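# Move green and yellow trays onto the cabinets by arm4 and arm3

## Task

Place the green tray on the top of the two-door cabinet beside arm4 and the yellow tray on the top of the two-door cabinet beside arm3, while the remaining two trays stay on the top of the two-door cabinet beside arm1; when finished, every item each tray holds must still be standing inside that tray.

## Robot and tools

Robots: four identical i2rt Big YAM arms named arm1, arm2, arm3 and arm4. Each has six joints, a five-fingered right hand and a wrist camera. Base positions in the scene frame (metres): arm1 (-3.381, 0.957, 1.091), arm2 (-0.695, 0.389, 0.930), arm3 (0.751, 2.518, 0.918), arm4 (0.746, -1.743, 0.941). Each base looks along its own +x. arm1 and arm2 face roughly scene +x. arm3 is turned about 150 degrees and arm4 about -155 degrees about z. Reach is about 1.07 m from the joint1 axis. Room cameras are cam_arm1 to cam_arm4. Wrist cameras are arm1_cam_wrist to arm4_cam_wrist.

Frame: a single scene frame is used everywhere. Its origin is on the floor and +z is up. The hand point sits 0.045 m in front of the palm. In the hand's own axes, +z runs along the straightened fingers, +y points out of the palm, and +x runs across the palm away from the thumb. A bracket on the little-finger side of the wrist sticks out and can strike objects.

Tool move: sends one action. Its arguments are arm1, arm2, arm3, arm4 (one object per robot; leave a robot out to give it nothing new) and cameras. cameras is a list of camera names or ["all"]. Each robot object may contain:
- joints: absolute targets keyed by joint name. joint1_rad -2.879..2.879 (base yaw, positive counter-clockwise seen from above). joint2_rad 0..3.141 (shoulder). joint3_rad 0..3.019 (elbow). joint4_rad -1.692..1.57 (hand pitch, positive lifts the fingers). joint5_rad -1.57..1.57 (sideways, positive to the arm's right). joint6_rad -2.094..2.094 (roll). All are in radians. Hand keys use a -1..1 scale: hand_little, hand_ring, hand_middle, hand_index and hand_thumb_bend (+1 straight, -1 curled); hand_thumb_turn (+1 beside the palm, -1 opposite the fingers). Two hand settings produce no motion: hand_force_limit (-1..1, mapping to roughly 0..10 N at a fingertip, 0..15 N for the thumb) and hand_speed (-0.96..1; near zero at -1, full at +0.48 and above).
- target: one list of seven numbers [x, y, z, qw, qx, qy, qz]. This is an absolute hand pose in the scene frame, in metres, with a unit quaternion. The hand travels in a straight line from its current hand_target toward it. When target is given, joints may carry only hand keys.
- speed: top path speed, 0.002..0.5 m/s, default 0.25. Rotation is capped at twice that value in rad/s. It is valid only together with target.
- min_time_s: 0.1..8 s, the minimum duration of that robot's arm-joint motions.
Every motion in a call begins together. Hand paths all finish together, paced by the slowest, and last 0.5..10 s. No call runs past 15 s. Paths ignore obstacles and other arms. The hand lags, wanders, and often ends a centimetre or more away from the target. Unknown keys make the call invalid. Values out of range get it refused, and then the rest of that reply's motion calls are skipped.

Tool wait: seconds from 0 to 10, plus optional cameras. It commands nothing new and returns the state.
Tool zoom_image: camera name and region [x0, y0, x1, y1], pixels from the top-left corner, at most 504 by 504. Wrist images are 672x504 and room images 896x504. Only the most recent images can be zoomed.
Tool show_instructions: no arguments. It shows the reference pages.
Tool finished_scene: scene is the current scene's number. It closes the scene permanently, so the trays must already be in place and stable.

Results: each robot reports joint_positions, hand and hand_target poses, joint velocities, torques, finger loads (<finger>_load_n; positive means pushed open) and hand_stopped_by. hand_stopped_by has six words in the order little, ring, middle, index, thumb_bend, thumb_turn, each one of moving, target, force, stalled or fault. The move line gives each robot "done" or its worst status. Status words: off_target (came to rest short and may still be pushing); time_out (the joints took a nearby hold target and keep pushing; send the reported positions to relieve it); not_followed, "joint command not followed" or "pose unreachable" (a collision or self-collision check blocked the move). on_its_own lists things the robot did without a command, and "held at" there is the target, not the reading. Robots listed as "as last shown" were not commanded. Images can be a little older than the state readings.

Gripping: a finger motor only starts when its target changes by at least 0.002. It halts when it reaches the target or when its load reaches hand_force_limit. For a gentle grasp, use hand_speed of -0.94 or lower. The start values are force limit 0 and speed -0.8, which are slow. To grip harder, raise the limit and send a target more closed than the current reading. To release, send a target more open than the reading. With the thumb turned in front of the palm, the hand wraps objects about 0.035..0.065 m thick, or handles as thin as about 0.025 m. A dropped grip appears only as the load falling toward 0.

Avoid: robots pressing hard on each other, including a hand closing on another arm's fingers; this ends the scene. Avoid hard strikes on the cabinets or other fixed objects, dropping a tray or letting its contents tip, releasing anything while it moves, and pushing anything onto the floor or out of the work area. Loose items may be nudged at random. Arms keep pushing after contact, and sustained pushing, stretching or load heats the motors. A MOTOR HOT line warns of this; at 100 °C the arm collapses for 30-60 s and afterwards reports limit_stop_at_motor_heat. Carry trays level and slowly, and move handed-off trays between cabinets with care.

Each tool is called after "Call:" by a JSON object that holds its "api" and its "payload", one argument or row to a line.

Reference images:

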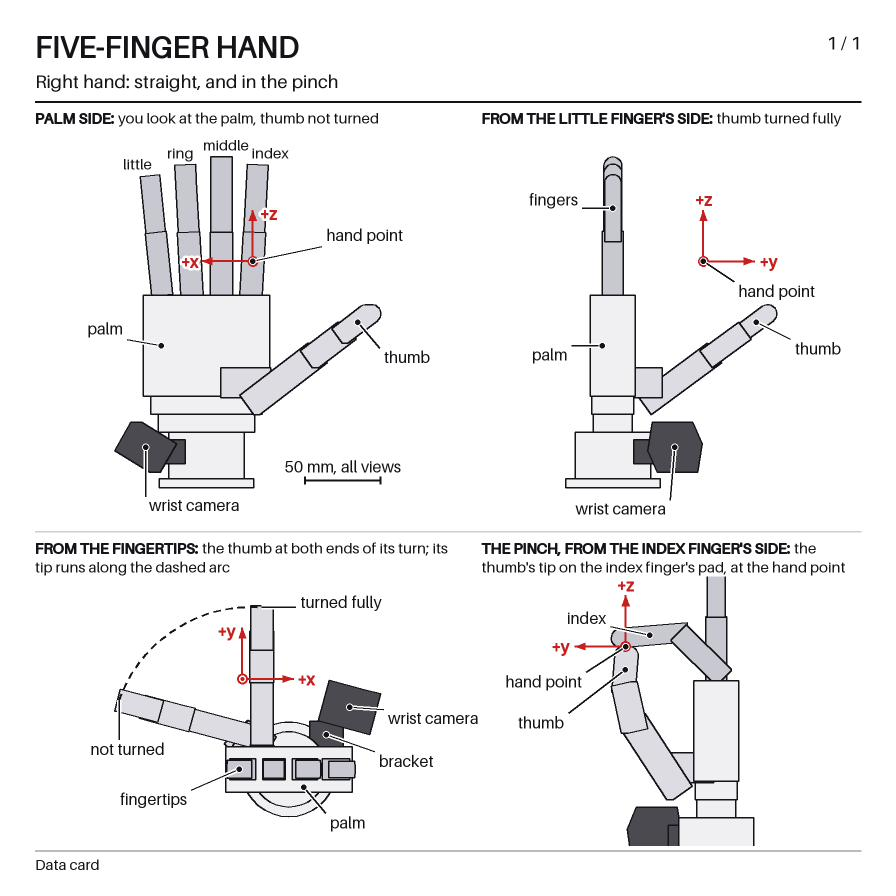

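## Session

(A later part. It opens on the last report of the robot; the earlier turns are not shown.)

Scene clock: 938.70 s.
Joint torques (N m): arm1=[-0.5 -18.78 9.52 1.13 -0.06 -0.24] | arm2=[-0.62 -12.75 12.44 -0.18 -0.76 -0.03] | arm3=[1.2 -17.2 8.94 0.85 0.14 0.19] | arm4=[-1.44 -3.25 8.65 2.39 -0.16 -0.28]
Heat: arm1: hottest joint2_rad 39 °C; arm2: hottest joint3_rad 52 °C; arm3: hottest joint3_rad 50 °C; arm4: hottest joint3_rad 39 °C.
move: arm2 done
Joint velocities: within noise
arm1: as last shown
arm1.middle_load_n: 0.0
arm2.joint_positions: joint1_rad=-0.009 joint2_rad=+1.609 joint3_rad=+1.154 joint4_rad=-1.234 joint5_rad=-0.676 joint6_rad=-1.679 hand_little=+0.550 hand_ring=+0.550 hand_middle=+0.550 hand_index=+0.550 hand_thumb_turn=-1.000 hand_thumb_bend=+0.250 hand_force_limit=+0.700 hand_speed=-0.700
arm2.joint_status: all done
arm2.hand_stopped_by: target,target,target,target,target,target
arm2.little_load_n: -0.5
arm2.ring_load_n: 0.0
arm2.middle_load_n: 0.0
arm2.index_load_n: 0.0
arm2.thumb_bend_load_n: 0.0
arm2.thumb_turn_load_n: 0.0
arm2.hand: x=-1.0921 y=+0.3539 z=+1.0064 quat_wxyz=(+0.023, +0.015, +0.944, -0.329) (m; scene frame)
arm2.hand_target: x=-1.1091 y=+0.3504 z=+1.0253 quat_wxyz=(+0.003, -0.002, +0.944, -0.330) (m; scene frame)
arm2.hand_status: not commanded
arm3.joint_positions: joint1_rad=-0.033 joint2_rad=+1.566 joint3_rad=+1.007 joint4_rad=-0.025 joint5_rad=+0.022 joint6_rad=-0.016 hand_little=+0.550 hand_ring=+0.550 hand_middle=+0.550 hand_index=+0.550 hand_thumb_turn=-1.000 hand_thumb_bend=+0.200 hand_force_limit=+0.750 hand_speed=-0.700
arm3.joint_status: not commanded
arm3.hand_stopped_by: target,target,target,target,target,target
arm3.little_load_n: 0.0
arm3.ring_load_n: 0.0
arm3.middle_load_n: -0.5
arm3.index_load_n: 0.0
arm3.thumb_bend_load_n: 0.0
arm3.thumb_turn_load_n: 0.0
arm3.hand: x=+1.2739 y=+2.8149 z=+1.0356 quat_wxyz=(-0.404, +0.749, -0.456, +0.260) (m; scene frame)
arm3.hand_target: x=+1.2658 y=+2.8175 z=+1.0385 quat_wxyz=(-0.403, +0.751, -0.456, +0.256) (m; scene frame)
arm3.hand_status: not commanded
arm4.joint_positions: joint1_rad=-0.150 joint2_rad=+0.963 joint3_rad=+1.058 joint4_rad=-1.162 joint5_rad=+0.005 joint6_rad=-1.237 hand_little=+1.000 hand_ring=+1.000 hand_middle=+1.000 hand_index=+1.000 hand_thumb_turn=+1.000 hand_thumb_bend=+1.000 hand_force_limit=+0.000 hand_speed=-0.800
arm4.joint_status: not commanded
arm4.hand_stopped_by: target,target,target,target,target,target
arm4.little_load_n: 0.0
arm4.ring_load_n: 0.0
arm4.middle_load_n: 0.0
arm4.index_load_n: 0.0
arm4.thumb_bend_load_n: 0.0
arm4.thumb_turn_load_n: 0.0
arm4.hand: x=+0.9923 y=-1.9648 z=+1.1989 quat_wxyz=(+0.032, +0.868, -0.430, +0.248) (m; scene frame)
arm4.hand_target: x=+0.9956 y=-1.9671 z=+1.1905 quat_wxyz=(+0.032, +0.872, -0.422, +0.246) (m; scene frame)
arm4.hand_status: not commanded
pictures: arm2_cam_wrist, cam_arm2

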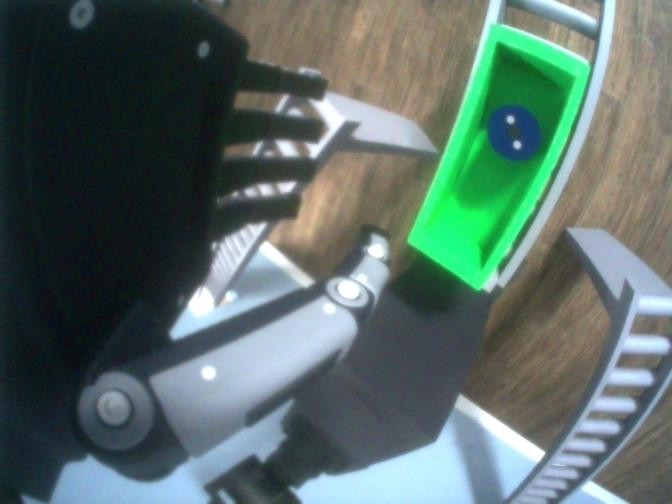

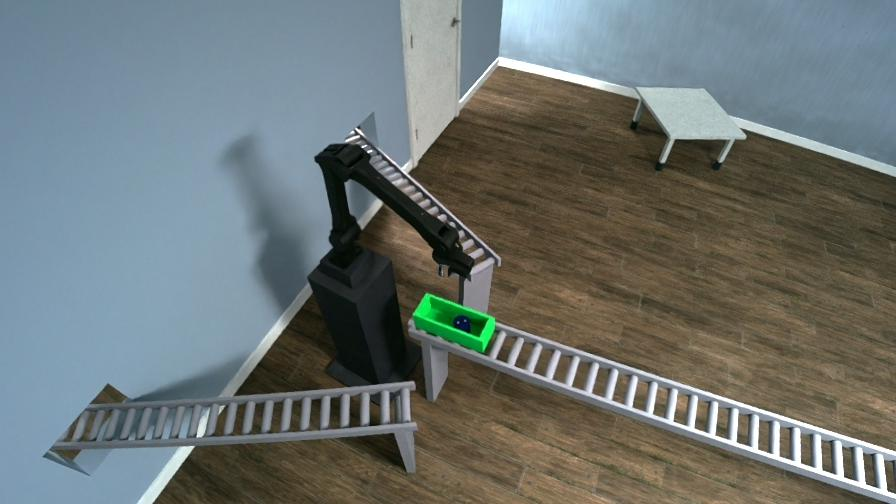

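Call:
{"api": "move", "payload": {
  "arm2": {"target": [-1.158, 0.360, 0.86, 0, 0, 0.9397, -0.3420], "speed": 0.15},
  "cameras": ["arm2_cam_wrist", "cam_arm2"]
}}

Call:
{"api": "zoom_image", "payload": {
  "camera": "arm2_cam_wrist",
  "region": [240, 60, 580, 400]
}}

Scene clock: 946.53 s.
Joint torques (N m): arm1=[-0.5 -18.78 9.51 1.13 -0.06 -0.24] | arm2=[-2.14 -14.92 9.09 0.79 -0.81 -0.06] | arm3=[1.2 -17.08 8.94 0.87 0.13 0.18] | arm4=[-1.38 -3.25 8.8 2.47 -0.13 -0.31]
Heat: arm1: hottest joint2_rad 39 °C; arm2: hottest joint3_rad 52 °C; arm3: hottest joint3_rad 50 °C; arm4: hottest joint3_rad 39 °C.
move: arm2 off_target
Joint velocities: within noise
arm1, arm3, arm4: as last shown
arm2.joint_positions: joint1_rad=-0.009 joint2_rad=+1.946 joint3_rad=+1.154 joint4_rad=-0.904 joint5_rad=-0.700 joint6_rad=-1.696 hand_little=+0.550 hand_ring=+0.550 hand_middle=+0.550 hand_index=+0.550 hand_thumb_turn=-1.000 hand_thumb_bend=+0.250 hand_force_limit=+0.700 hand_speed=-0.700
arm2.joint_status: not commanded
arm2.hand_stopped_by: target,target,target,target,target,target
arm2.little_load_n: 0.0
arm2.ring_load_n: 0.0
arm2.middle_load_n: 0.0
arm2.index_load_n: 0.0
arm2.thumb_bend_load_n: 0.0
arm2.thumb_turn_load_n: 0.0
arm2.hand: x=-1.1359 y=+0.3558 z=+0.8555 quat_wxyz=(+0.022, +0.009, +0.940, -0.341) (m; scene frame)
arm2.hand_target: x=-1.1555 y=+0.3594 z=+0.8598 quat_wxyz=(+0.001, +0.000, +0.940, -0.342) (m; scene frame)
arm2.hand_status: off_target (0.023 m and 2.8 deg from the pose sent, 0.161 m and 3.5 deg at the start)
arm3.thumb_bend_load_n: 0.5
pictures: arm2_cam_wrist, cam_arm2

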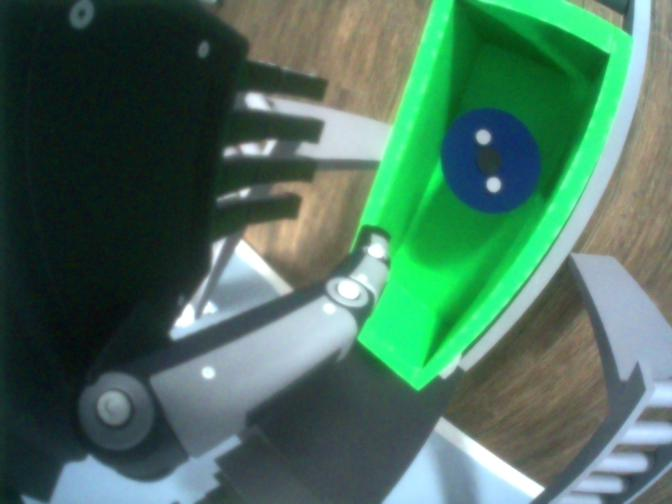

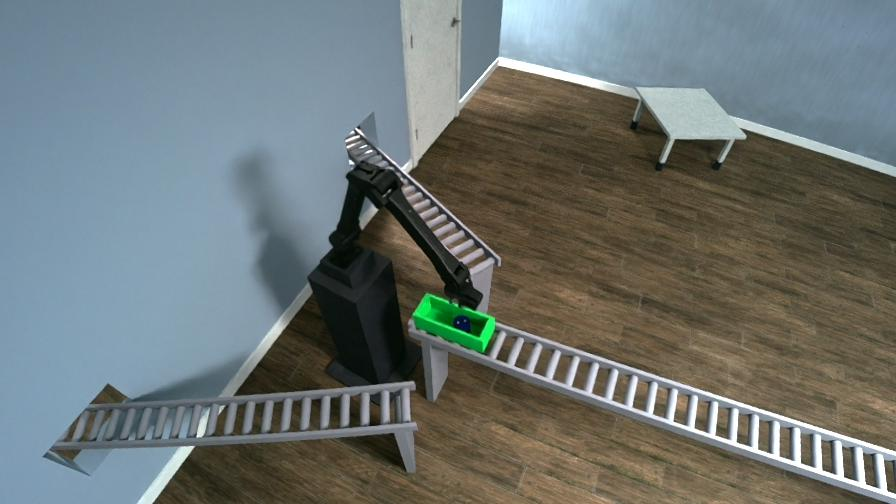

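Scaled by 1.482 from the camera's 672x504 image, which has a finer 960x720 frame.

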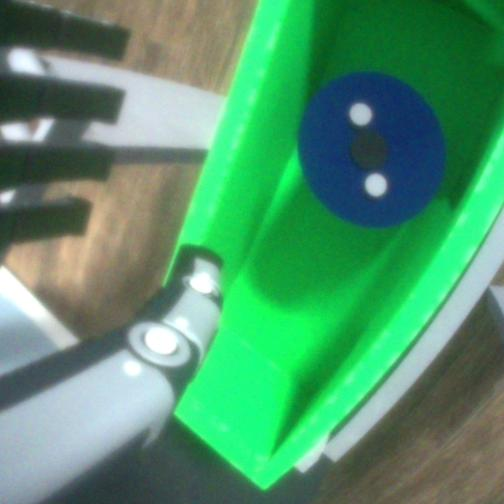

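Call:
{"api": "move", "payload": {
  "arm2": {"target": [-1.166, 0.362, 0.737, -0.0059, 0.0163, 0.9395, -0.3420], "speed": 0.1},
  "cameras": ["arm2_cam_wrist", "cam_arm2"]
}}

Call:
{"api": "zoom_image", "payload": {
  "camera": "cam_arm2",
  "region": [390, 230, 530, 370]
}}

Scene clock: 951.03 s.
Joint torques (N m): arm1=[-0.5 -18.78 9.51 1.16 -0.06 -0.23] | arm2=[-2.43 -14.27 7.6 1.31 -0.36 0.11] | arm3=[1.2 -17.08 8.94 0.85 0.13 0.19] | arm4=[-0.79 -3.55 8.64 2.59 -0.2 -0.29]
Heat: arm1: hottest joint2_rad 39 °C; arm2: hottest joint3_rad 51 °C; arm3: hottest joint3_rad 50 °C; arm4: hottest joint3_rad 39 °C.
move: arm2 off_target
Joint velocities: within noise
arm1, arm3, arm4: as last shown
arm1.little_load_n: -0.5
arm1.thumb_bend_load_n: -0.5
arm2.joint_positions: joint1_rad=-0.009 joint2_rad=+2.188 joint3_rad=+1.163 joint4_rad=-0.644 joint5_rad=-0.717 joint6_rad=-1.671 hand_little=+0.550 hand_ring=+0.550 hand_middle=+0.550 hand_index=+0.550 hand_thumb_turn=-1.000 hand_thumb_bend=+0.250 hand_force_limit=+0.700 hand_speed=-0.700
arm2.joint_status: not commanded
arm2.hand_stopped_by: target,target,target,target,target,target
arm2.little_load_n: 0.0
arm2.ring_load_n: 0.5
arm2.middle_load_n: 0.5
arm2.index_load_n: 0.0
arm2.thumb_bend_load_n: 0.0
arm2.thumb_turn_load_n: 0.5
arm2.hand: x=-1.1442 y=+0.3544 z=+0.7432 quat_wxyz=(+0.013, +0.016, +0.938, -0.347) (m; scene frame)
arm2.hand_target: x=-1.1643 y=+0.3613 z=+0.7383 quat_wxyz=(-0.006, +0.016, +0.939, -0.343) (m; scene frame)
arm2.hand_status: off_target (0.024 m and 2.2 deg from the pose sent, 0.122 m and 3.4 deg at the start)
arm3.middle_load_n: 0.0
arm3.thumb_bend_load_n: 0.0
arm3.thumb_turn_load_n: 0.5
pictures: arm2_cam_wrist, cam_arm2

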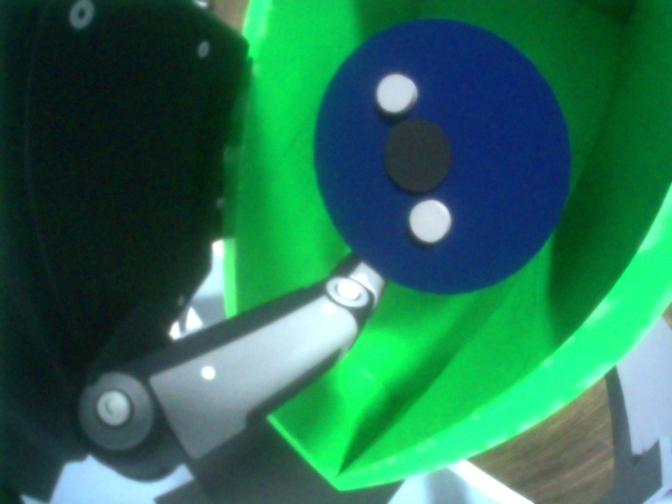

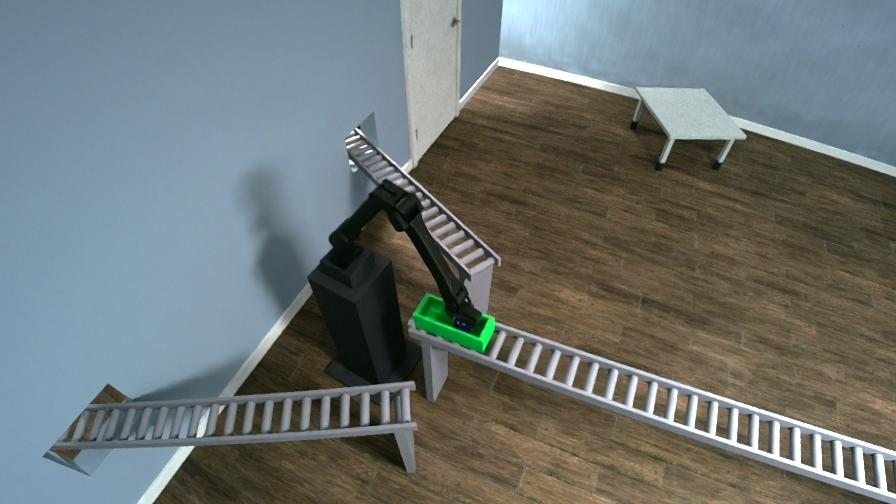

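Scaled by 3.600 from the camera's 896x504 image, which has a finer 1280x720 frame.

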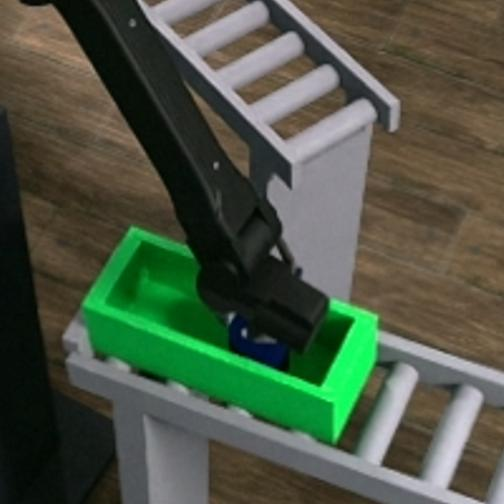

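Call:
{"api": "move", "payload": {
  "arm2": {"joints": {"hand_thumb_bend": -0.5, "hand_force_limit": -0.5, "hand_speed": -0.88}}
}}

Call:
{"api": "move", "payload": {
  "arm2": {"joints": {"hand_little": -0.3, "hand_ring": -0.3, "hand_middle": -0.3, "hand_index": -0.3, "hand_force_limit": -0.2, "hand_speed": -0.85}}
}}

Call:
{"api": "move", "payload": {
  "arm2": {"joints": {"hand_little": -0.5, "hand_ring": -0.5, "hand_middle": -0.5, "hand_index": -0.5, "hand_thumb_bend": -0.85, "hand_force_limit": 0.75, "hand_speed": -0.88}},
  "cameras": ["arm2_cam_wrist", "cam_arm2"]
}}

Scene clock: 956.57 s.
Joint torques (N m): arm1=[-0.5 -18.78 9.52 1.14 -0.06 -0.24] | arm2=[-2.02 -14.15 7.87 1.35 -0.35 0.12] | arm3=[1.2 -17.14 8.94 0.85 0.13 0.19] | arm4=[-1.26 -3.43 8.61 2.41 -0.16 -0.31]
Heat: arm1: hottest joint2_rad 39 °C; arm2: hottest joint3_rad 51 °C; arm3: hottest joint3_rad 50 °C; arm4: hottest joint3_rad 39 °C.
move: arm2 off_target
Joint velocities: within noise
arm1, arm3, arm4: as last shown
arm1.little_load_n: 0.0
arm1.thumb_bend_load_n: 0.0
arm2.joint_positions: joint1_rad=-0.009 joint2_rad=+2.188 joint3_rad=+1.163 joint4_rad=-0.642 joint5_rad=-0.716 joint6_rad=-1.677 hand_little=+0.550 hand_ring=+0.550 hand_middle=+0.550 hand_index=+0.550 hand_thumb_turn=-1.000 hand_thumb_bend=-0.431 hand_force_limit=-0.500 hand_speed=-0.880
arm2.joint_status: hand_thumb_bend off_target (ended at -0.431, target -0.500); the others done
arm2.hand_stopped_by: target,target,target,target,force,target
arm2.little_load_n: 0.0
arm2.ring_load_n: 0.0
arm2.middle_load_n: 1.0
arm2.index_load_n: 0.0
arm2.thumb_bend_load_n: 3.0
arm2.thumb_turn_load_n: 0.5
arm2.hand: x=-1.1449 y=+0.3549 z=+0.7428 quat_wxyz=(+0.011, +0.013, +0.938, -0.347) (m; scene frame)
arm2.hand_target: x=-1.1649 y=+0.3618 z=+0.7380 quat_wxyz=(-0.008, +0.013, +0.939, -0.342) (m; scene frame)
arm2.hand_status: not commanded
arm3.thumb_turn_load_n: 0.0
pictures: none

Scene clock: 958.83 s.
Joint torques (N m): arm1=[-0.44 -18.84 9.52 1.16 -0.07 -0.24] | arm2=[-2.55 -14.27 7.64 1.22 -0.28 0.02] | arm3=[1.32 -17.14 8.95 0.85 0.13 0.19] | arm4=[-1.9 -3.25 8.69 2.44 -0.16 -0.26]
Heat: arm1: hottest joint2_rad 39 °C; arm2: hottest joint3_rad 51 °C; arm3: hottest joint3_rad 50 °C; arm4: hottest joint3_rad 39 °C.
move: arm2 off_target
Joint velocities: within noise
arm1, arm3, arm4: as last shown
arm1.little_load_n: -0.5
arm1.index_load_n: -0.5
arm2.joint_positions: joint1_rad=-0.009 joint2_rad=+2.190 joint3_rad=+1.166 joint4_rad=-0.638 joint5_rad=-0.729 joint6_rad=-1.668 hand_little=+0.275 hand_ring=+0.317 hand_middle=+0.345 hand_index=+0.345 hand_thumb_turn=-1.000 hand_thumb_bend=-0.430 hand_force_limit=-0.200 hand_speed=-0.850
arm2.joint_status: hand_little off_target (ended at +0.275, target -0.300); hand_ring off_target (ended at +0.317, target -0.300); hand_middle off_target (ended at +0.345, target -0.300); hand_index off_target (ended at +0.345, target -0.300); the others done
arm2.hand_stopped_by: force,force,force,force,force,target
arm2.little_load_n: 4.0
arm2.ring_load_n: 3.0
arm2.middle_load_n: 2.0
arm2.index_load_n: 4.5
arm2.thumb_bend_load_n: 7.5
arm2.thumb_turn_load_n: 1.5
arm2.hand: x=-1.1472 y=+0.3523 z=+0.7437 quat_wxyz=(+0.009, +0.016, +0.936, -0.353) (m; scene frame)
arm2.hand_target: x=-1.1647 y=+0.3594 z=+0.7388 quat_wxyz=(-0.007, +0.016, +0.937, -0.348) (m; scene frame)
arm2.hand_status: not commanded
arm4.ring_load_n: -0.5
pictures: none

Scene clock: 960.47 s.
Joint torques (N m): arm1=[-0.5 -18.78 9.51 1.14 -0.07 -0.24] | arm2=[-2.43 -14.39 7.34 1.35 0 0.05] | arm3=[1.26 -17.14 8.95 0.85 0.13 0.19] | arm4=[-1.49 -3.37 8.65 2.43 -0.18 -0.29]
Heat: arm1: hottest joint2_rad 39 °C; arm2: hottest joint3_rad 51 °C; arm3: hottest joint3_rad 50 °C; arm4: hottest joint3_rad 39 °C.
move: arm2 off_target
Joint velocities: within noise
arm1, arm3, arm4: as last shown
arm1.little_load_n: 0.0
arm1.index_load_n: 0.0
arm2.joint_positions: joint1_rad=-0.009 joint2_rad=+2.191 joint3_rad=+1.166 joint4_rad=-0.638 joint5_rad=-0.740 joint6_rad=-1.667 hand_little=+0.211 hand_ring=+0.254 hand_middle=+0.292 hand_index=+0.303 hand_thumb_turn=-1.000 hand_thumb_bend=-0.437 hand_force_limit=+0.750 hand_speed=-0.880
arm2.joint_status: hand_little off_target (ended at +0.211, target -0.500); hand_ring off_target (ended at +0.254, target -0.500); hand_middle off_target (ended at +0.292, target -0.500); hand_index off_target (ended at +0.303, target -0.500); hand_thumb_bend off_target (ended at -0.437, target -0.850); the others done
arm2.hand_stopped_by: force,force,force,force,force,target
arm2.little_load_n: 8.0
arm2.ring_load_n: 9.0
arm2.middle_load_n: 6.0
arm2.index_load_n: 5.0
arm2.thumb_bend_load_n: 17.5
arm2.thumb_turn_load_n: 4.0
arm2.hand: x=-1.1469 y=+0.3502 z=+0.7439 quat_wxyz=(+0.010, +0.017, +0.934, -0.358) (m; scene frame)
arm2.hand_target: x=-1.1642 y=+0.3591 z=+0.7387 quat_wxyz=(-0.007, +0.016, +0.937, -0.349) (m; scene frame)
arm2.hand_status: not commanded
arm4.ring_load_n: 0.0
arm4.thumb_bend_load_n: 0.5
pictures: arm2_cam_wrist, cam_arm2

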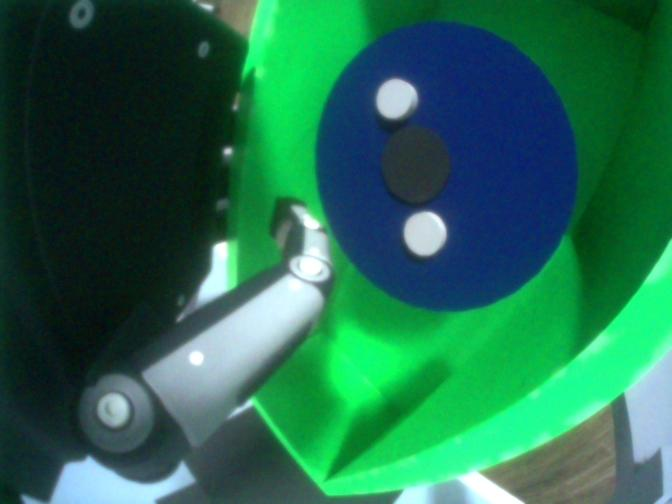

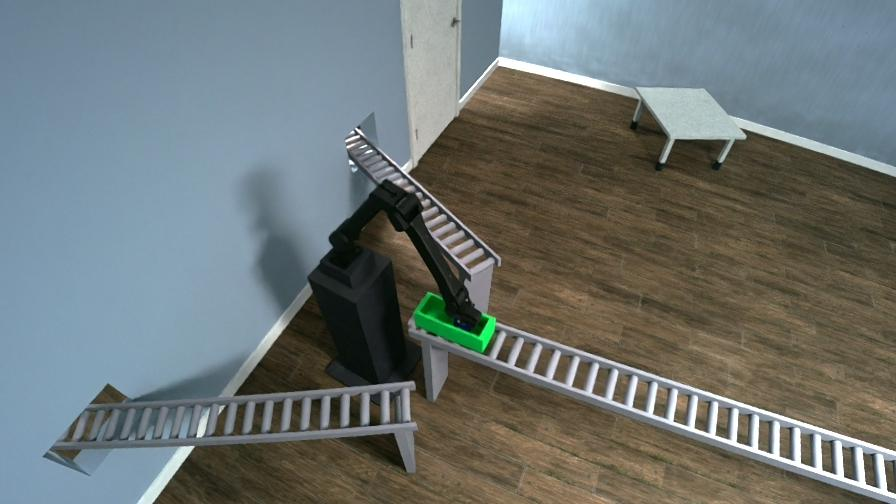

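Call:
{"api": "move", "payload": {
  "arm2": {"target": [-1.165, 0.359, 0.90, -0.0065, 0.0161, 0.9270, -0.3746], "speed": 0.12},
  "cameras": ["arm2_cam_wrist", "cam_arm2"]
}}

Call:
{"api": "zoom_image", "payload": {
  "camera": "cam_arm2",
  "region": [390, 210, 530, 370]
}}

Scene clock: 973.33 s.
Joint torques (N m): arm1=[-0.5 -18.73 9.54 1.18 -0.07 -0.24] | arm2=[-2.55 -18.08 11.08 -0.35 -1.04 -0.07] | arm3=[1.26 -17.08 8.92 0.85 0.13 0.19] | arm4=[-1.32 -3.08 8.5 2.44 -0.19 -0.29]
Heat: arm1: hottest joint2_rad 39 °C; arm2: hottest joint3_rad 50 °C; arm3: hottest joint3_rad 50 °C; arm4: hottest joint3_rad 39 °C.
move: arm2 off_target
Joint velocities: within noise
arm1, arm3, arm4: as last shown
arm2.joint_positions: joint1_rad=-0.029 joint2_rad=+1.946 joint3_rad=+1.174 joint4_rad=-0.949 joint5_rad=-0.749 joint6_rad=-1.705 hand_little=+0.211 hand_ring=+0.254 hand_middle=+0.292 hand_index=+0.303 hand_thumb_turn=-1.000 hand_thumb_bend=-0.436 hand_force_limit=+0.750 hand_speed=-0.880
arm2.joint_status: not commanded
arm2.hand_stopped_by: force,force,force,force,force,target
arm2.little_load_n: 4.5
arm2.ring_load_n: 7.0
arm2.middle_load_n: 4.0
arm2.index_load_n: 4.0
arm2.thumb_bend_load_n: 21.5
arm2.thumb_turn_load_n: 3.5
arm2.hand: x=-1.1378 y=+0.3555 z=+0.8661 quat_wxyz=(+0.025, +0.020, +0.931, -0.365) (m; scene frame)
arm2.hand_target: x=-1.1688 y=+0.3624 z=+0.8975 quat_wxyz=(-0.014, +0.009, +0.930, -0.368) (m; scene frame)
arm2.hand_status: off_target (0.044 m and 3.9 deg from the pose sent, 0.157 m and 2.8 deg at the start)
arm4.thumb_bend_load_n: 0.0
pictures: arm2_cam_wrist, cam_arm2

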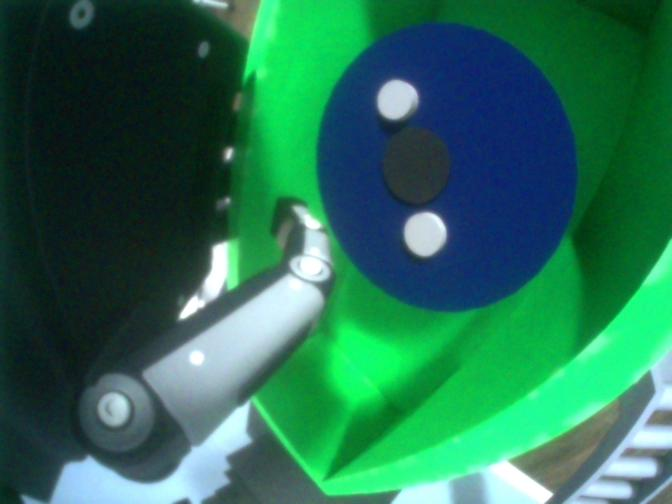

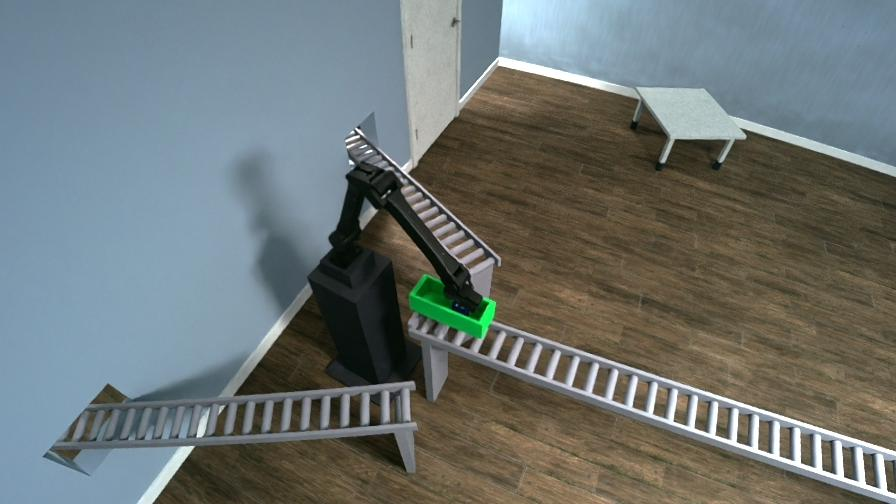

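Scaled by 3.150 from the camera's 896x504 image, which has a finer 1280x720 frame.

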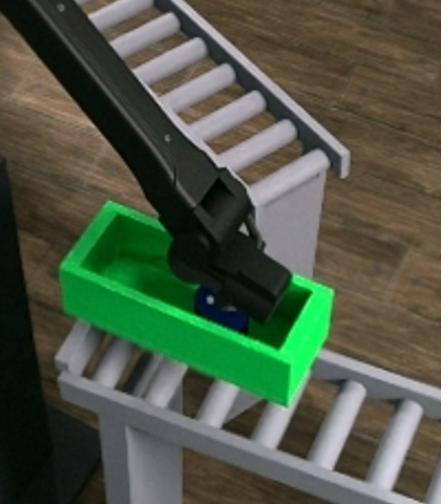

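Call:
{"api": "move", "payload": {
  "arm2": {"target": [-1.007, -0.14, 0.90, -0.0874, 0.2164, 0.9015, -0.3643], "speed": 0.15},
  "cameras": ["arm2_cam_wrist", "cam_arm2"]
}}

Call:
{"api": "zoom_image", "payload": {
  "camera": "cam_arm2",
  "region": [370, 170, 530, 330]
}}

Scene clock: 980.87 s.
Joint torques (N m): arm1=[-0.44 -18.84 9.5 1.17 -0.06 -0.23] | arm2=[-0.44 -15.97 12.92 1.92 -0.01 0.11] | arm3=[1.2 -17.08 8.94 0.87 0.13 0.19] | arm4=[-1.2 -3.25 8.84 2.48 -0.17 -0.27]
Heat: arm1: hottest joint2_rad 39 °C; arm2: hottest joint3_rad 50 °C; arm3: hottest joint3_rad 50 °C; arm4: hottest joint3_rad 39 °C.
move: arm2 off_target
Joint velocities: within noise
arm1.joint_positions: joint1_rad=+1.627 joint2_rad=+1.920 joint3_rad=+1.186 joint4_rad=-0.052 joint5_rad=+0.021 joint6_rad=+0.046 hand_little=+0.450 hand_ring=+0.450 hand_middle=+0.450 hand_index=+0.450 hand_thumb_turn=-1.000 hand_thumb_bend=+0.250 hand_force_limit=+0.750 hand_speed=-0.700
arm1.joint_status: not commanded
arm1.hand_stopped_by: target,target,target,target,target,target
arm1.little_load_n: 0.0
arm1.ring_load_n: 0.0
arm1.middle_load_n: 0.0
arm1.index_load_n: 0.0
arm1.thumb_bend_load_n: 0.0
arm1.thumb_turn_load_n: 0.0
arm1.hand: x=-3.3247 y=+0.3120 z=+1.0640 quat_wxyz=(+0.005, +0.005, +0.925, -0.381) (m; scene frame)
arm1.hand_target: x=-3.3305 y=+0.2990 z=+1.0789 quat_wxyz=(+0.000, +0.000, +0.921, -0.390) (m; scene frame)
arm1.hand_status: not commanded
arm2.joint_positions: joint1_rad=+1.046 joint2_rad=+1.860 joint3_rad=+1.013 joint4_rad=-0.064 joint5_rad=-0.088 joint6_rad=-0.094 hand_little=+0.211 hand_ring=+0.254 hand_middle=+0.292 hand_index=+0.303 hand_thumb_turn=-1.000 hand_thumb_bend=-0.436 hand_force_limit=+0.750 hand_speed=-0.880
arm2.joint_status: not commanded
arm2.hand_stopped_by: force,force,force,force,force,target
arm2.little_load_n: 4.5
arm2.ring_load_n: 7.0
arm2.middle_load_n: 4.0
arm2.index_load_n: 4.0
arm2.thumb_bend_load_n: 21.5
arm2.thumb_turn_load_n: 4.0
arm2.hand: x=-0.9825 y=-0.0935 z=+0.8623 quat_wxyz=(-0.073, +0.228, +0.920, -0.312) (m; scene frame)
arm2.hand_target: x=-1.0037 y=-0.1305 z=+0.8997 quat_wxyz=(-0.089, +0.223, +0.903, -0.356) (m; scene frame)
arm2.hand_status: off_target (0.065 m and 6.7 deg from the pose sent, 0.514 m and 26.2 deg at the start)
arm3, arm4: as last shown
arm3.ring_load_n: -0.5
pictures: arm2_cam_wrist, cam_arm2

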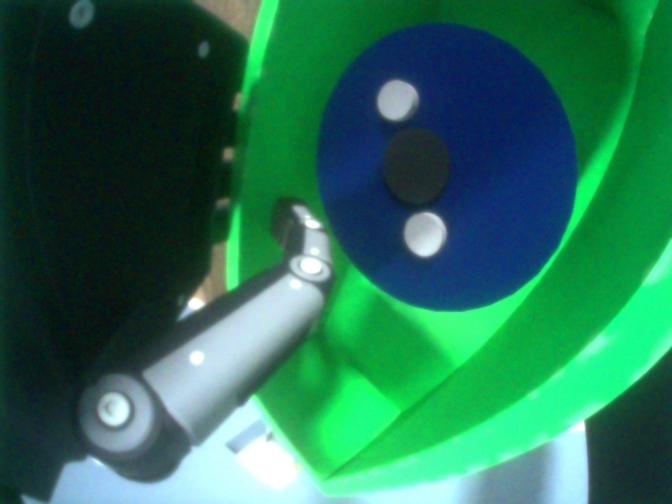

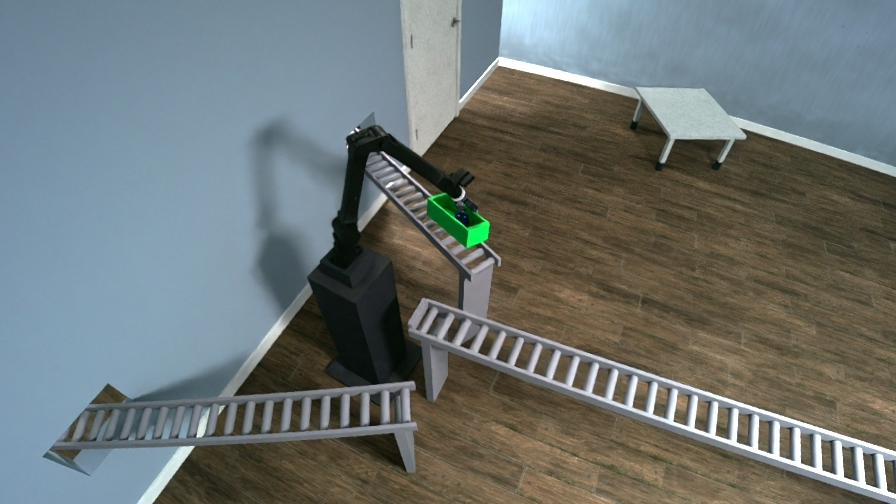

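Scaled by 3.150 from the camera's 896x504 image, which has a finer 1280x720 frame.

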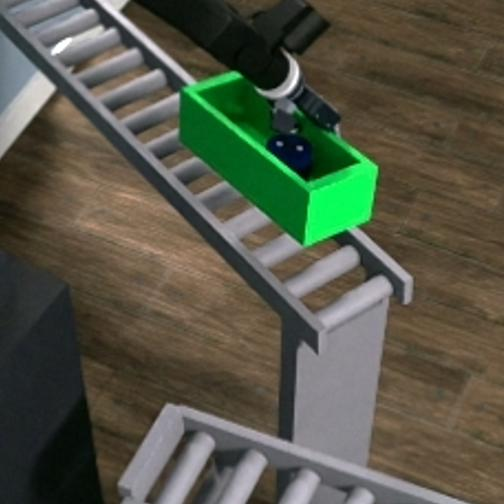

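Call:
{"api": "move", "payload": {
  "arm2": {"target": [-1.006, -0.182, 0.85, -0.0874, 0.2164, 0.9015, -0.3643], "speed": 0.12},
  "cameras": ["arm2_cam_wrist", "cam_arm2"]
}}

Call:
{"api": "zoom_image", "payload": {
  "camera": "cam_arm2",
  "region": [410, 170, 530, 290]
}}

Scene clock: 989.70 s.
Joint torques (N m): arm1=[-0.38 -18.78 9.52 1.13 -0.06 -0.23] | arm2=[-0.91 -18.14 12.19 2.66 -0.02 0.12] | arm3=[1.26 -17.14 8.94 0.85 0.13 0.18] | arm4=[-1.67 -3.31 8.83 2.44 -0.13 -0.26]
Heat: arm1: hottest joint3_rad 40 °C; arm2: hottest joint3_rad 50 °C; arm3: hottest joint3_rad 50 °C; arm4: hottest joint3_rad 39 °C.
move: arm2 off_target
Joint velocities: within noise
arm1: as last shown
arm2.joint_positions: joint1_rad=+1.094 joint2_rad=+2.030 joint3_rad=+1.120 joint4_rad=+0.002 joint5_rad=-0.067 joint6_rad=-0.067 hand_little=+0.211 hand_ring=+0.254 hand_middle=+0.292 hand_index=+0.303 hand_thumb_turn=-1.000 hand_thumb_bend=-0.436 hand_force_limit=+0.750 hand_speed=-0.880
arm2.joint_status: not commanded
arm2.hand_stopped_by: force,force,force,force,force,target
arm2.little_load_n: 4.5
arm2.ring_load_n: 7.0
arm2.middle_load_n: 4.0
arm2.index_load_n: 4.0
arm2.thumb_bend_load_n: 21.5
arm2.thumb_turn_load_n: 3.5
arm2.hand: x=-0.9819 y=-0.1377 z=+0.8123 quat_wxyz=(-0.071, +0.222, +0.921, -0.313) (m; scene frame)
arm2.hand_target: x=-1.0024 y=-0.1790 z=+0.8507 quat_wxyz=(-0.087, +0.216, +0.902, -0.364) (m; scene frame)
arm2.hand_status: off_target (0.063 m and 6.6 deg from the pose sent, 0.092 m and 6.7 deg at the start)
arm3.joint_positions: joint1_rad=-0.033 joint2_rad=+1.566 joint3_rad=+1.007 joint4_rad=-0.025 joint5_rad=+0.022 joint6_rad=-0.016 hand_little=+0.550 hand_ring=+0.550 hand_middle=+0.550 hand_index=+0.550 hand_thumb_turn=-1.000 hand_thumb_bend=+0.200 hand_force_limit=+0.750 hand_speed=-0.700
arm3.joint_status: not commanded
arm3.hand_stopped_by: target,target,target,target,target,target
arm3.little_load_n: 0.0
arm3.ring_load_n: 0.0
arm3.middle_load_n: 0.0
arm3.index_load_n: 0.0
arm3.thumb_bend_load_n: 0.0
arm3.thumb_turn_load_n: 0.0
arm3.hand: x=+1.2739 y=+2.8149 z=+1.0356 quat_wxyz=(-0.404, +0.749, -0.456, +0.260) (m; scene frame)
arm3.hand_target: x=+1.2658 y=+2.8175 z=+1.0385 quat_wxyz=(-0.403, +0.751, -0.456, +0.256) (m; scene frame)
arm3.hand_status: not commanded
arm4.joint_positions: joint1_rad=-0.150 joint2_rad=+0.963 joint3_rad=+1.058 joint4_rad=-1.162 joint5_rad=+0.005 joint6_rad=-1.237 hand_little=+1.000 hand_ring=+1.000 hand_middle=+1.000 hand_index=+1.000 hand_thumb_turn=+1.000 hand_thumb_bend=+1.000 hand_force_limit=+0.000 hand_speed=-0.800
arm4.joint_status: not commanded
arm4.hand_stopped_by: target,target,target,target,target,target
arm4.little_load_n: 0.0
arm4.ring_load_n: 0.0
arm4.middle_load_n: 0.0
arm4.index_load_n: -0.5
arm4.thumb_bend_load_n: 0.0
arm4.thumb_turn_load_n: 0.0
arm4.hand: x=+0.9923 y=-1.9648 z=+1.1989 quat_wxyz=(+0.032, +0.868, -0.430, +0.248) (m; scene frame)
arm4.hand_target: x=+0.9956 y=-1.9671 z=+1.1905 quat_wxyz=(+0.032, +0.872, -0.422, +0.246) (m; scene frame)
arm4.hand_status: not commanded
pictures: arm2_cam_wrist, cam_arm2

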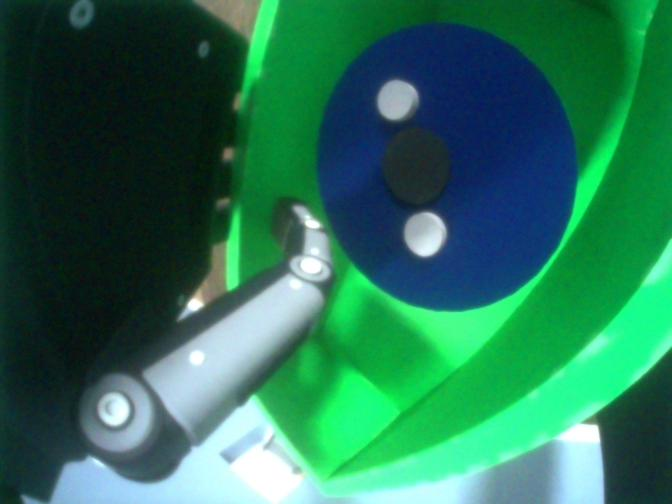

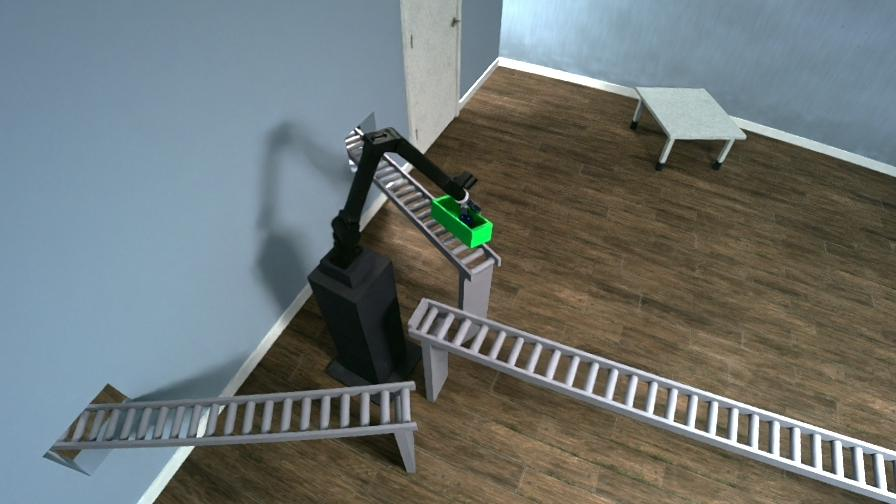

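Scaled by 4.200 from the camera's 896x504 image, which has a finer 1280x720 frame.

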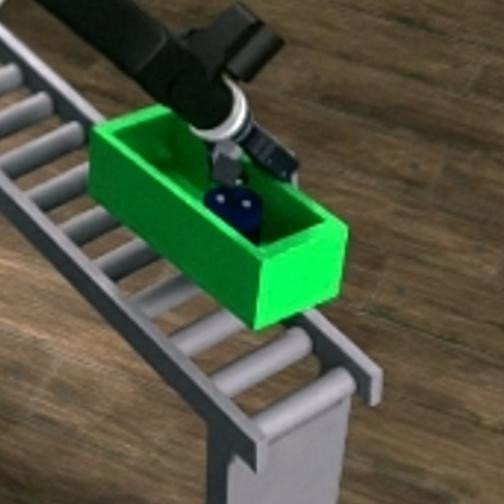

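Call:
{"api": "move", "payload": {
  "arm2": {"target": [-1.006, -0.182, 0.785, -0.0874, 0.2164, 0.9015, -0.3643], "speed": 0.08},
  "cameras": ["arm2_cam_wrist", "cam_arm2"]
}}

Call:
{"api": "zoom_image", "payload": {
  "camera": "cam_arm2",
  "region": [410, 170, 530, 290]
}}

Scene clock: 993.73 s.
Joint torques (N m): arm1=[-0.5 -18.78 9.51 1.16 -0.06 -0.23] | arm2=[-1.03 -19.19 10.52 2.58 -0.07 0.11] | arm3=[1.2 -17.08 8.94 0.85 0.13 0.18] | arm4=[-1.2 -3.43 8.65 2.51 -0.15 -0.26]
Heat: arm1: hottest joint3_rad 40 °C; arm2: hottest joint3_rad 51 °C; arm3: hottest joint3_rad 50 °C; arm4: hottest joint3_rad 39 °C.
move: arm2 off_target
Joint velocities: within noise
arm1, arm3, arm4: as last shown
arm2.joint_positions: joint1_rad=+1.094 joint2_rad=+2.165 joint3_rad=+1.133 joint4_rad=+0.132 joint5_rad=-0.067 joint6_rad=-0.067 hand_little=+0.211 hand_ring=+0.254 hand_middle=+0.292 hand_index=+0.303 hand_thumb_turn=-1.000 hand_thumb_bend=-0.436 hand_force_limit=+0.750 hand_speed=-0.880
arm2.joint_status: not commanded
arm2.hand_stopped_by: force,force,force,force,force,target
arm2.little_load_n: 4.5
arm2.ring_load_n: 6.5
arm2.middle_load_n: 4.0
arm2.index_load_n: 4.0
arm2.thumb_bend_load_n: 21.5
arm2.thumb_turn_load_n: 4.0
arm2.hand: x=-0.9831 y=-0.1392 z=+0.7531 quat_wxyz=(-0.072, +0.222, +0.920, -0.316) (m; scene frame)
arm2.hand_target: x=-1.0041 y=-0.1796 z=+0.7874 quat_wxyz=(-0.087, +0.217, +0.901, -0.365) (m; scene frame)
arm2.hand_status: off_target (0.058 m and 6.2 deg from the pose sent, 0.057 m and 6.6 deg at the start)
arm4.little_load_n: 0.5
arm4.index_load_n: 0.0
arm4.thumb_bend_load_n: 0.5
pictures: arm2_cam_wrist, cam_arm2

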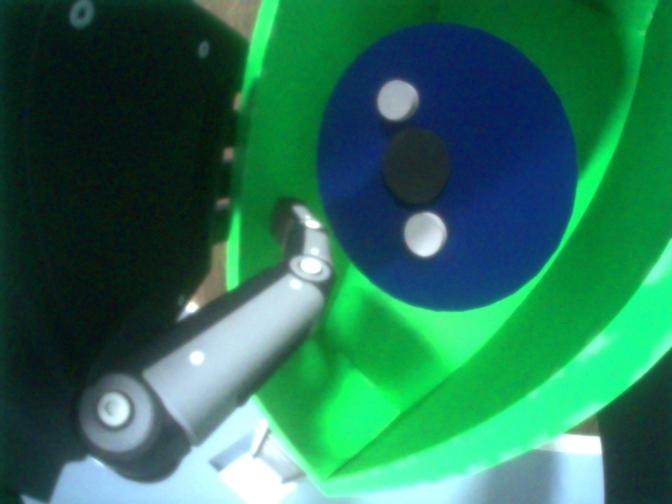

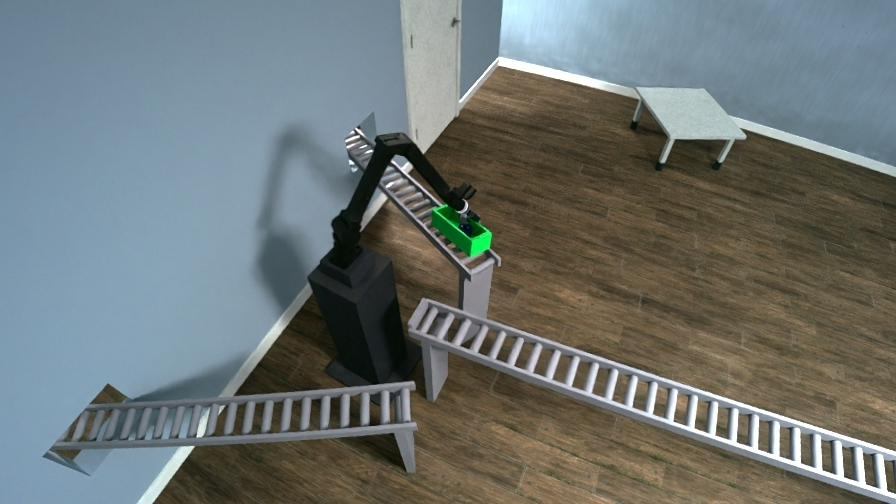

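Scaled by 4.200 from the camera's 896x504 image, which has a finer 1280x720 frame.

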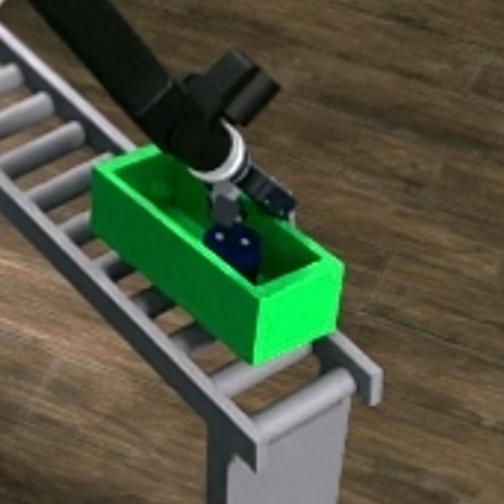

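Call:
{"api": "move", "payload": {
  "arm2": {"target": [-1.003, -0.174, 0.748, -0.0874, 0.2164, 0.9015, -0.3643], "speed": 0.06},
  "cameras": ["arm2_cam_wrist", "cam_arm2"]
}}

Call:
{"api": "zoom_image", "payload": {
  "camera": "cam_arm2",
  "region": [410, 170, 530, 290]
}}

Scene clock: 996.90 s.
Joint torques (N m): arm1=[-0.38 -18.78 9.52 1.14 -0.07 -0.25] | arm2=[-1.14 -15.74 9.1 2.35 0.08 -0.06] | arm3=[1.2 -17.14 8.94 0.85 0.13 0.19] | arm4=[-1.85 -3.08 8.73 2.36 -0.16 -0.27]
Heat: arm1: hottest joint3_rad 40 °C; arm2: hottest joint3_rad 51 °C; arm3: hottest joint3_rad 50 °C; arm4: hottest joint3_rad 39 °C.
move: arm2 off_target
Joint velocities: within noise
arm1, arm3, arm4: as last shown
arm2.joint_positions: joint1_rad=+1.092 joint2_rad=+2.205 joint3_rad=+1.149 joint4_rad=+0.228 joint5_rad=-0.084 joint6_rad=-0.056 hand_little=+0.211 hand_ring=+0.254 hand_middle=+0.292 hand_index=+0.303 hand_thumb_turn=-1.000 hand_thumb_bend=-0.436 hand_force_limit=+0.750 hand_speed=-0.880
arm2.joint_status: not commanded
arm2.hand_stopped_by: force,force,force,force,force,target
arm2.little_load_n: 5.0
arm2.ring_load_n: 5.5
arm2.middle_load_n: 1.0
arm2.index_load_n: 2.0
arm2.thumb_bend_load_n: 23.0
arm2.thumb_turn_load_n: 4.5
arm2.hand: x=-0.9916 y=-0.1580 z=+0.7473 quat_wxyz=(-0.074, +0.220, +0.907, -0.351) (m; scene frame)
arm2.hand_target: x=-1.0013 y=-0.1746 z=+0.7492 quat_wxyz=(-0.082, +0.215, +0.901, -0.367) (m; scene frame)
arm2.hand_status: off_target (0.020 m and 2.3 deg from the pose sent, 0.040 m and 6.2 deg at the start)
arm4.little_load_n: 0.0
arm4.thumb_bend_load_n: 0.0
pictures: arm2_cam_wrist, cam_arm2

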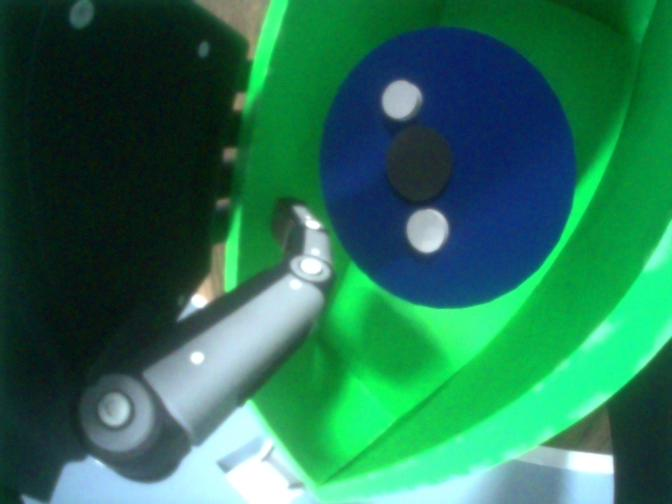

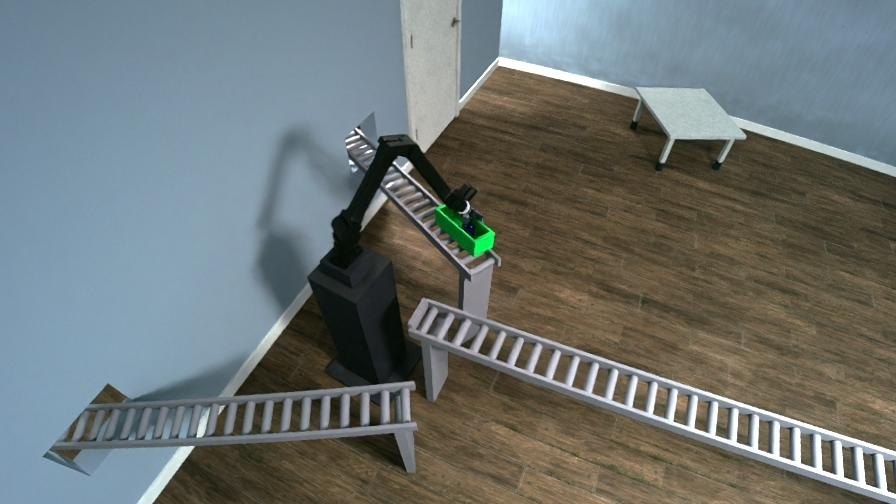

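Scaled by 4.200 from the camera's 896x504 image, which has a finer 1280x720 frame.

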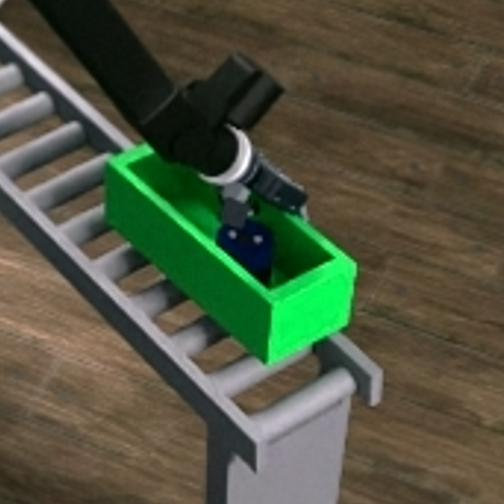

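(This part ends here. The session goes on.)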